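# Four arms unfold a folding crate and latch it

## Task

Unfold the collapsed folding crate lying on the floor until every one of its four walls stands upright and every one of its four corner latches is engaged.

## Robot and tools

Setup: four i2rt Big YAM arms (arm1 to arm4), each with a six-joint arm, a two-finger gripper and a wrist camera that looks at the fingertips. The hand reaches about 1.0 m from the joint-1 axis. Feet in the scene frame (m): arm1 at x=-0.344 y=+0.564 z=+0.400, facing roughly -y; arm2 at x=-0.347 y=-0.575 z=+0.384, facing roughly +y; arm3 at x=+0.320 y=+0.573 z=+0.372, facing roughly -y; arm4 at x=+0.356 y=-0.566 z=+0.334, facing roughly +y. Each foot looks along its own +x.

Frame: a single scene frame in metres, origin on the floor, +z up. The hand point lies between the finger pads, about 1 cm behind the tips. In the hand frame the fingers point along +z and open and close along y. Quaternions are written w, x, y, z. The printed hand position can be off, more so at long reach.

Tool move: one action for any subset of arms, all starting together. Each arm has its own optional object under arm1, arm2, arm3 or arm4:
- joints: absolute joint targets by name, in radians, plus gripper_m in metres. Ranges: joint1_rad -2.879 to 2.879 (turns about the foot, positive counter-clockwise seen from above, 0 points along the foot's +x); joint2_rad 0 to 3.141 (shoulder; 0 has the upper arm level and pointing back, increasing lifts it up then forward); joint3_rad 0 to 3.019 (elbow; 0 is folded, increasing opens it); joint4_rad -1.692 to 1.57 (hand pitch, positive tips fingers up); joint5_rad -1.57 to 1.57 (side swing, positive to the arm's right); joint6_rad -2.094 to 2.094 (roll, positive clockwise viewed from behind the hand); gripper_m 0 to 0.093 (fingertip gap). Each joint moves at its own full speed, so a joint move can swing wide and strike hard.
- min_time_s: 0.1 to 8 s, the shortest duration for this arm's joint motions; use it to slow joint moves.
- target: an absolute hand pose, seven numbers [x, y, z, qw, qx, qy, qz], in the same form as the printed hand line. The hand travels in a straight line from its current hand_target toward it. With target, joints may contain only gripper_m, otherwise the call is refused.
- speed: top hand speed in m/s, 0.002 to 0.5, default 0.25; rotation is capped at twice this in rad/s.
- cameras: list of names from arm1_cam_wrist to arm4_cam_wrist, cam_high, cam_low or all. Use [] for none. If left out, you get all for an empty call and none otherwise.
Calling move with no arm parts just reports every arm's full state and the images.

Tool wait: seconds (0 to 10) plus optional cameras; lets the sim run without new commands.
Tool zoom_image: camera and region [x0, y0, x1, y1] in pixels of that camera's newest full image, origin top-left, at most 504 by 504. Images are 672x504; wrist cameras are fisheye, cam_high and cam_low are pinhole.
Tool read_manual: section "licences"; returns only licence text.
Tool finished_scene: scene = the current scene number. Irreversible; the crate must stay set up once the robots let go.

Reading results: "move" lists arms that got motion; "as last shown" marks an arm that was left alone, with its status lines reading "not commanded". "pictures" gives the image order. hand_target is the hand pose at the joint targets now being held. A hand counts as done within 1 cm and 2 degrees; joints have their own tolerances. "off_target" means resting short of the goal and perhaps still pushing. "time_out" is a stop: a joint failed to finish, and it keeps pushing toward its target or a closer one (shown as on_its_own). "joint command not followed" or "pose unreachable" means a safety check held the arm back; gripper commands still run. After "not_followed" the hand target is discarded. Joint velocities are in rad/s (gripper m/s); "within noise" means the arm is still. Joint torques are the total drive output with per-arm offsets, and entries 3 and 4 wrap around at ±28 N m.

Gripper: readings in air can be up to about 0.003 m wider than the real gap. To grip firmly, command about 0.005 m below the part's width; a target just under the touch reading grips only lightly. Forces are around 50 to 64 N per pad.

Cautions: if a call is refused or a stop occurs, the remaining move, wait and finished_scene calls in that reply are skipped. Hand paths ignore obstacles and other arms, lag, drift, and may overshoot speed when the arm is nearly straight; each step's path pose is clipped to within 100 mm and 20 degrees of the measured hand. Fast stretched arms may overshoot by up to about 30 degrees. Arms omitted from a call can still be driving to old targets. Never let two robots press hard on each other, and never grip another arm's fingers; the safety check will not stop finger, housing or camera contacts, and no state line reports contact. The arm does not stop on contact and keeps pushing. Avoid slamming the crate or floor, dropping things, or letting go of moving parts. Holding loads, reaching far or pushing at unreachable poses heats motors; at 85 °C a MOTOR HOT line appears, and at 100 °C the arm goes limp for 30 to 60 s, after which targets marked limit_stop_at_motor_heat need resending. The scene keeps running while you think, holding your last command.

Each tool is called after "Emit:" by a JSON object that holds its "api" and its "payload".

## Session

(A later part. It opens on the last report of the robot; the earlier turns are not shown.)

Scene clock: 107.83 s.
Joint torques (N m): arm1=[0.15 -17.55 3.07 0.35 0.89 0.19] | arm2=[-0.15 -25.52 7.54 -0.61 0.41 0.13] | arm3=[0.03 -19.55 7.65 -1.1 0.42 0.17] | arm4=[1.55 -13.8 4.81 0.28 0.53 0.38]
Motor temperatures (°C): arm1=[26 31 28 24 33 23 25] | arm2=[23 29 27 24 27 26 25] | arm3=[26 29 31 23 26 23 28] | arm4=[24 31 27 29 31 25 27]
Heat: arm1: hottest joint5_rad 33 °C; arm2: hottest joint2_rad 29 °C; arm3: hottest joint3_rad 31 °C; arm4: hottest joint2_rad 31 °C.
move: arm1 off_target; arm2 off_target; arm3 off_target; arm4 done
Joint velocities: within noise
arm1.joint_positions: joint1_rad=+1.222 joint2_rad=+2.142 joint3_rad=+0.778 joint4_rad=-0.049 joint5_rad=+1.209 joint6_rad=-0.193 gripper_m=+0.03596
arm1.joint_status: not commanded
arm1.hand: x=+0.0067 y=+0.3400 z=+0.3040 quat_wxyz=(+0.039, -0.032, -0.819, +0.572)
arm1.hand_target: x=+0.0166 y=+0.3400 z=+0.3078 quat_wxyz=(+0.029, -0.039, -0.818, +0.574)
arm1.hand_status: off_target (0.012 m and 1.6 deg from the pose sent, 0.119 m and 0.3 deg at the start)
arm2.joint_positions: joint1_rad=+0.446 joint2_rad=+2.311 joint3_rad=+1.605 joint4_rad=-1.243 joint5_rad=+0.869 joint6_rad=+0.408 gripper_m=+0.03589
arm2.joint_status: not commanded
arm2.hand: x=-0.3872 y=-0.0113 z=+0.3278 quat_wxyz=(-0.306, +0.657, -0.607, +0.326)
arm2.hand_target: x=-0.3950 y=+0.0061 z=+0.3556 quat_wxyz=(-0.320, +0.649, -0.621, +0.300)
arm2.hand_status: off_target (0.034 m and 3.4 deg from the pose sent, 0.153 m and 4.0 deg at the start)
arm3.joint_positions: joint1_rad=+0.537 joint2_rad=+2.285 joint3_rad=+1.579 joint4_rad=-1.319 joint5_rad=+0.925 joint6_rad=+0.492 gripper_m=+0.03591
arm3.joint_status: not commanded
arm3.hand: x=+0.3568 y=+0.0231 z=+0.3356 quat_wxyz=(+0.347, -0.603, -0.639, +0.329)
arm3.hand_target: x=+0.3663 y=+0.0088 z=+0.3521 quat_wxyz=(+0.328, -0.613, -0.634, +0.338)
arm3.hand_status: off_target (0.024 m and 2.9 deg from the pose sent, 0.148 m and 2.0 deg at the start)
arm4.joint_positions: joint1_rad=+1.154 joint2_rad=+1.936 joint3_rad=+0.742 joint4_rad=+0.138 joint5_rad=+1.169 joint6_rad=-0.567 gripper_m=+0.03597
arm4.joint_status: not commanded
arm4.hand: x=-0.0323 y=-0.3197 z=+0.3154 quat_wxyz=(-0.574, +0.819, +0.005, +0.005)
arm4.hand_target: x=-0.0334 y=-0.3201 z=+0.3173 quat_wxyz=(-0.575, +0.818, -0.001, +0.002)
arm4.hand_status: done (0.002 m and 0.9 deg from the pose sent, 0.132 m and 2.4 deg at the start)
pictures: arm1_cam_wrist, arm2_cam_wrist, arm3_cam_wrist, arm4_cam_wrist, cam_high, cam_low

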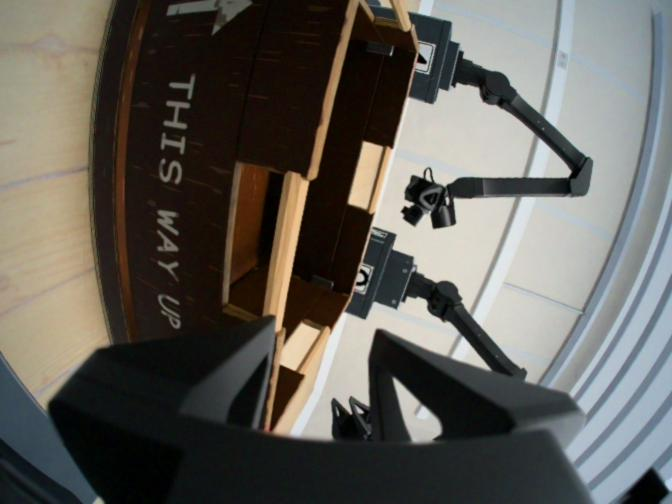

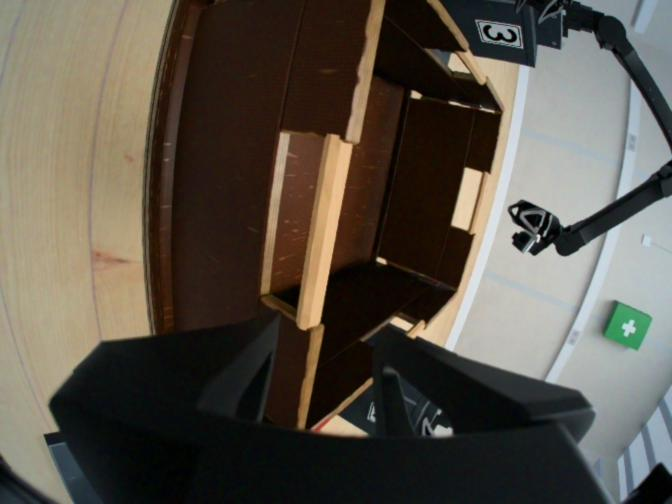

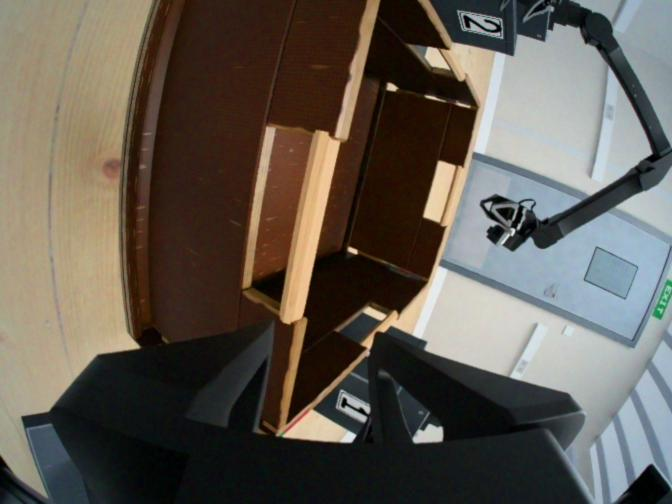

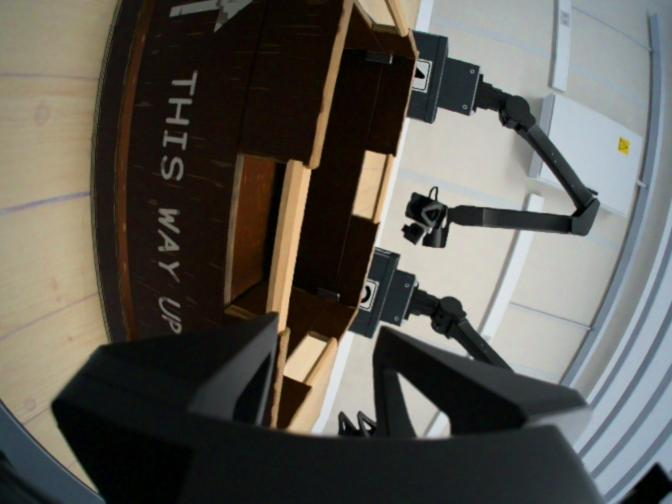

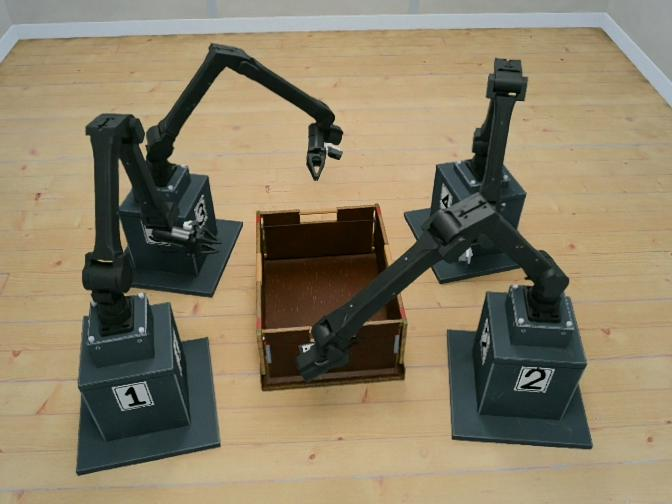

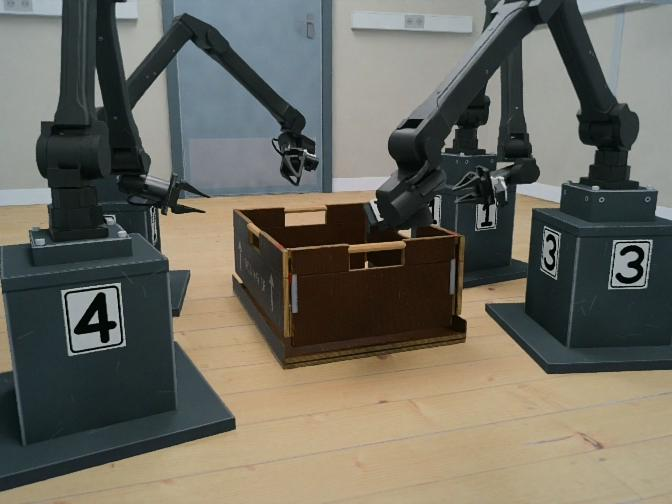

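Emit:
{"api": "zoom_image", "payload": {"camera": "cam_high", "region": [250, 310, 300, 350]}}

Emit:
{"api": "zoom_image", "payload": {"camera": "cam_high", "region": [370, 305, 420, 345]}}

Emit:
{"api": "zoom_image", "payload": {"camera": "cam_high", "region": [245, 195, 295, 235]}}

Emit:
{"api": "zoom_image", "payload": {"camera": "cam_high", "region": [350, 190, 400, 230]}}

Scaled by 10.080 from the camera's image (finer frame: 960x720).

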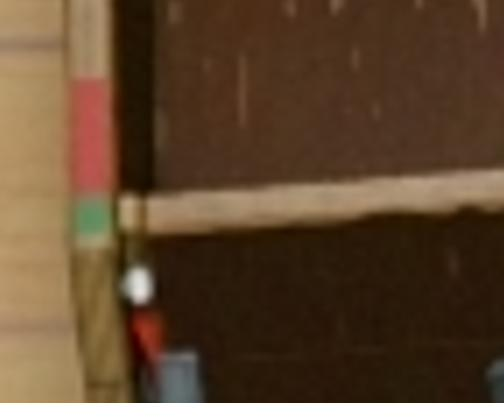

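Scaled by 10.080 from the camera's image (finer frame: 960x720).

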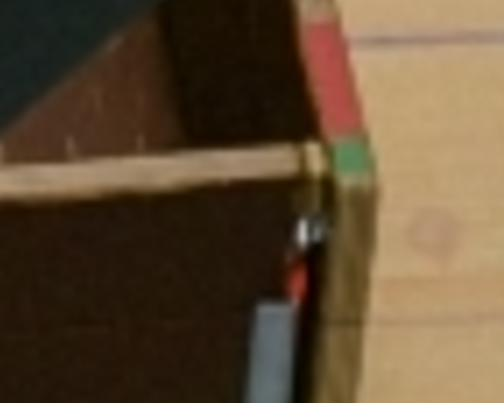

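Scaled by 10.080 from the camera's image (finer frame: 960x720).

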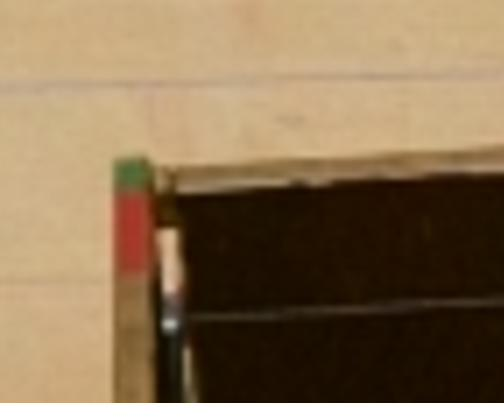

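Scaled by 10.080 from the camera's image (finer frame: 960x720).

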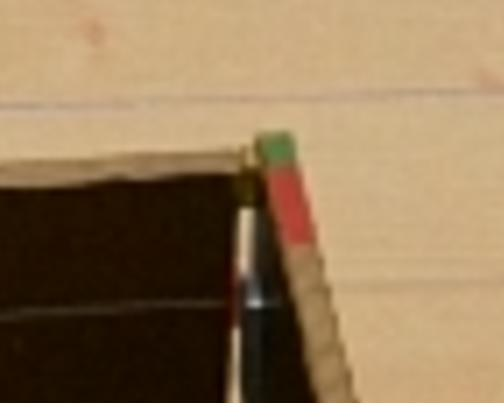

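Emit:
{"api": "finished_scene", "payload": {"scene": 2}}

The scene is finished: the task was done.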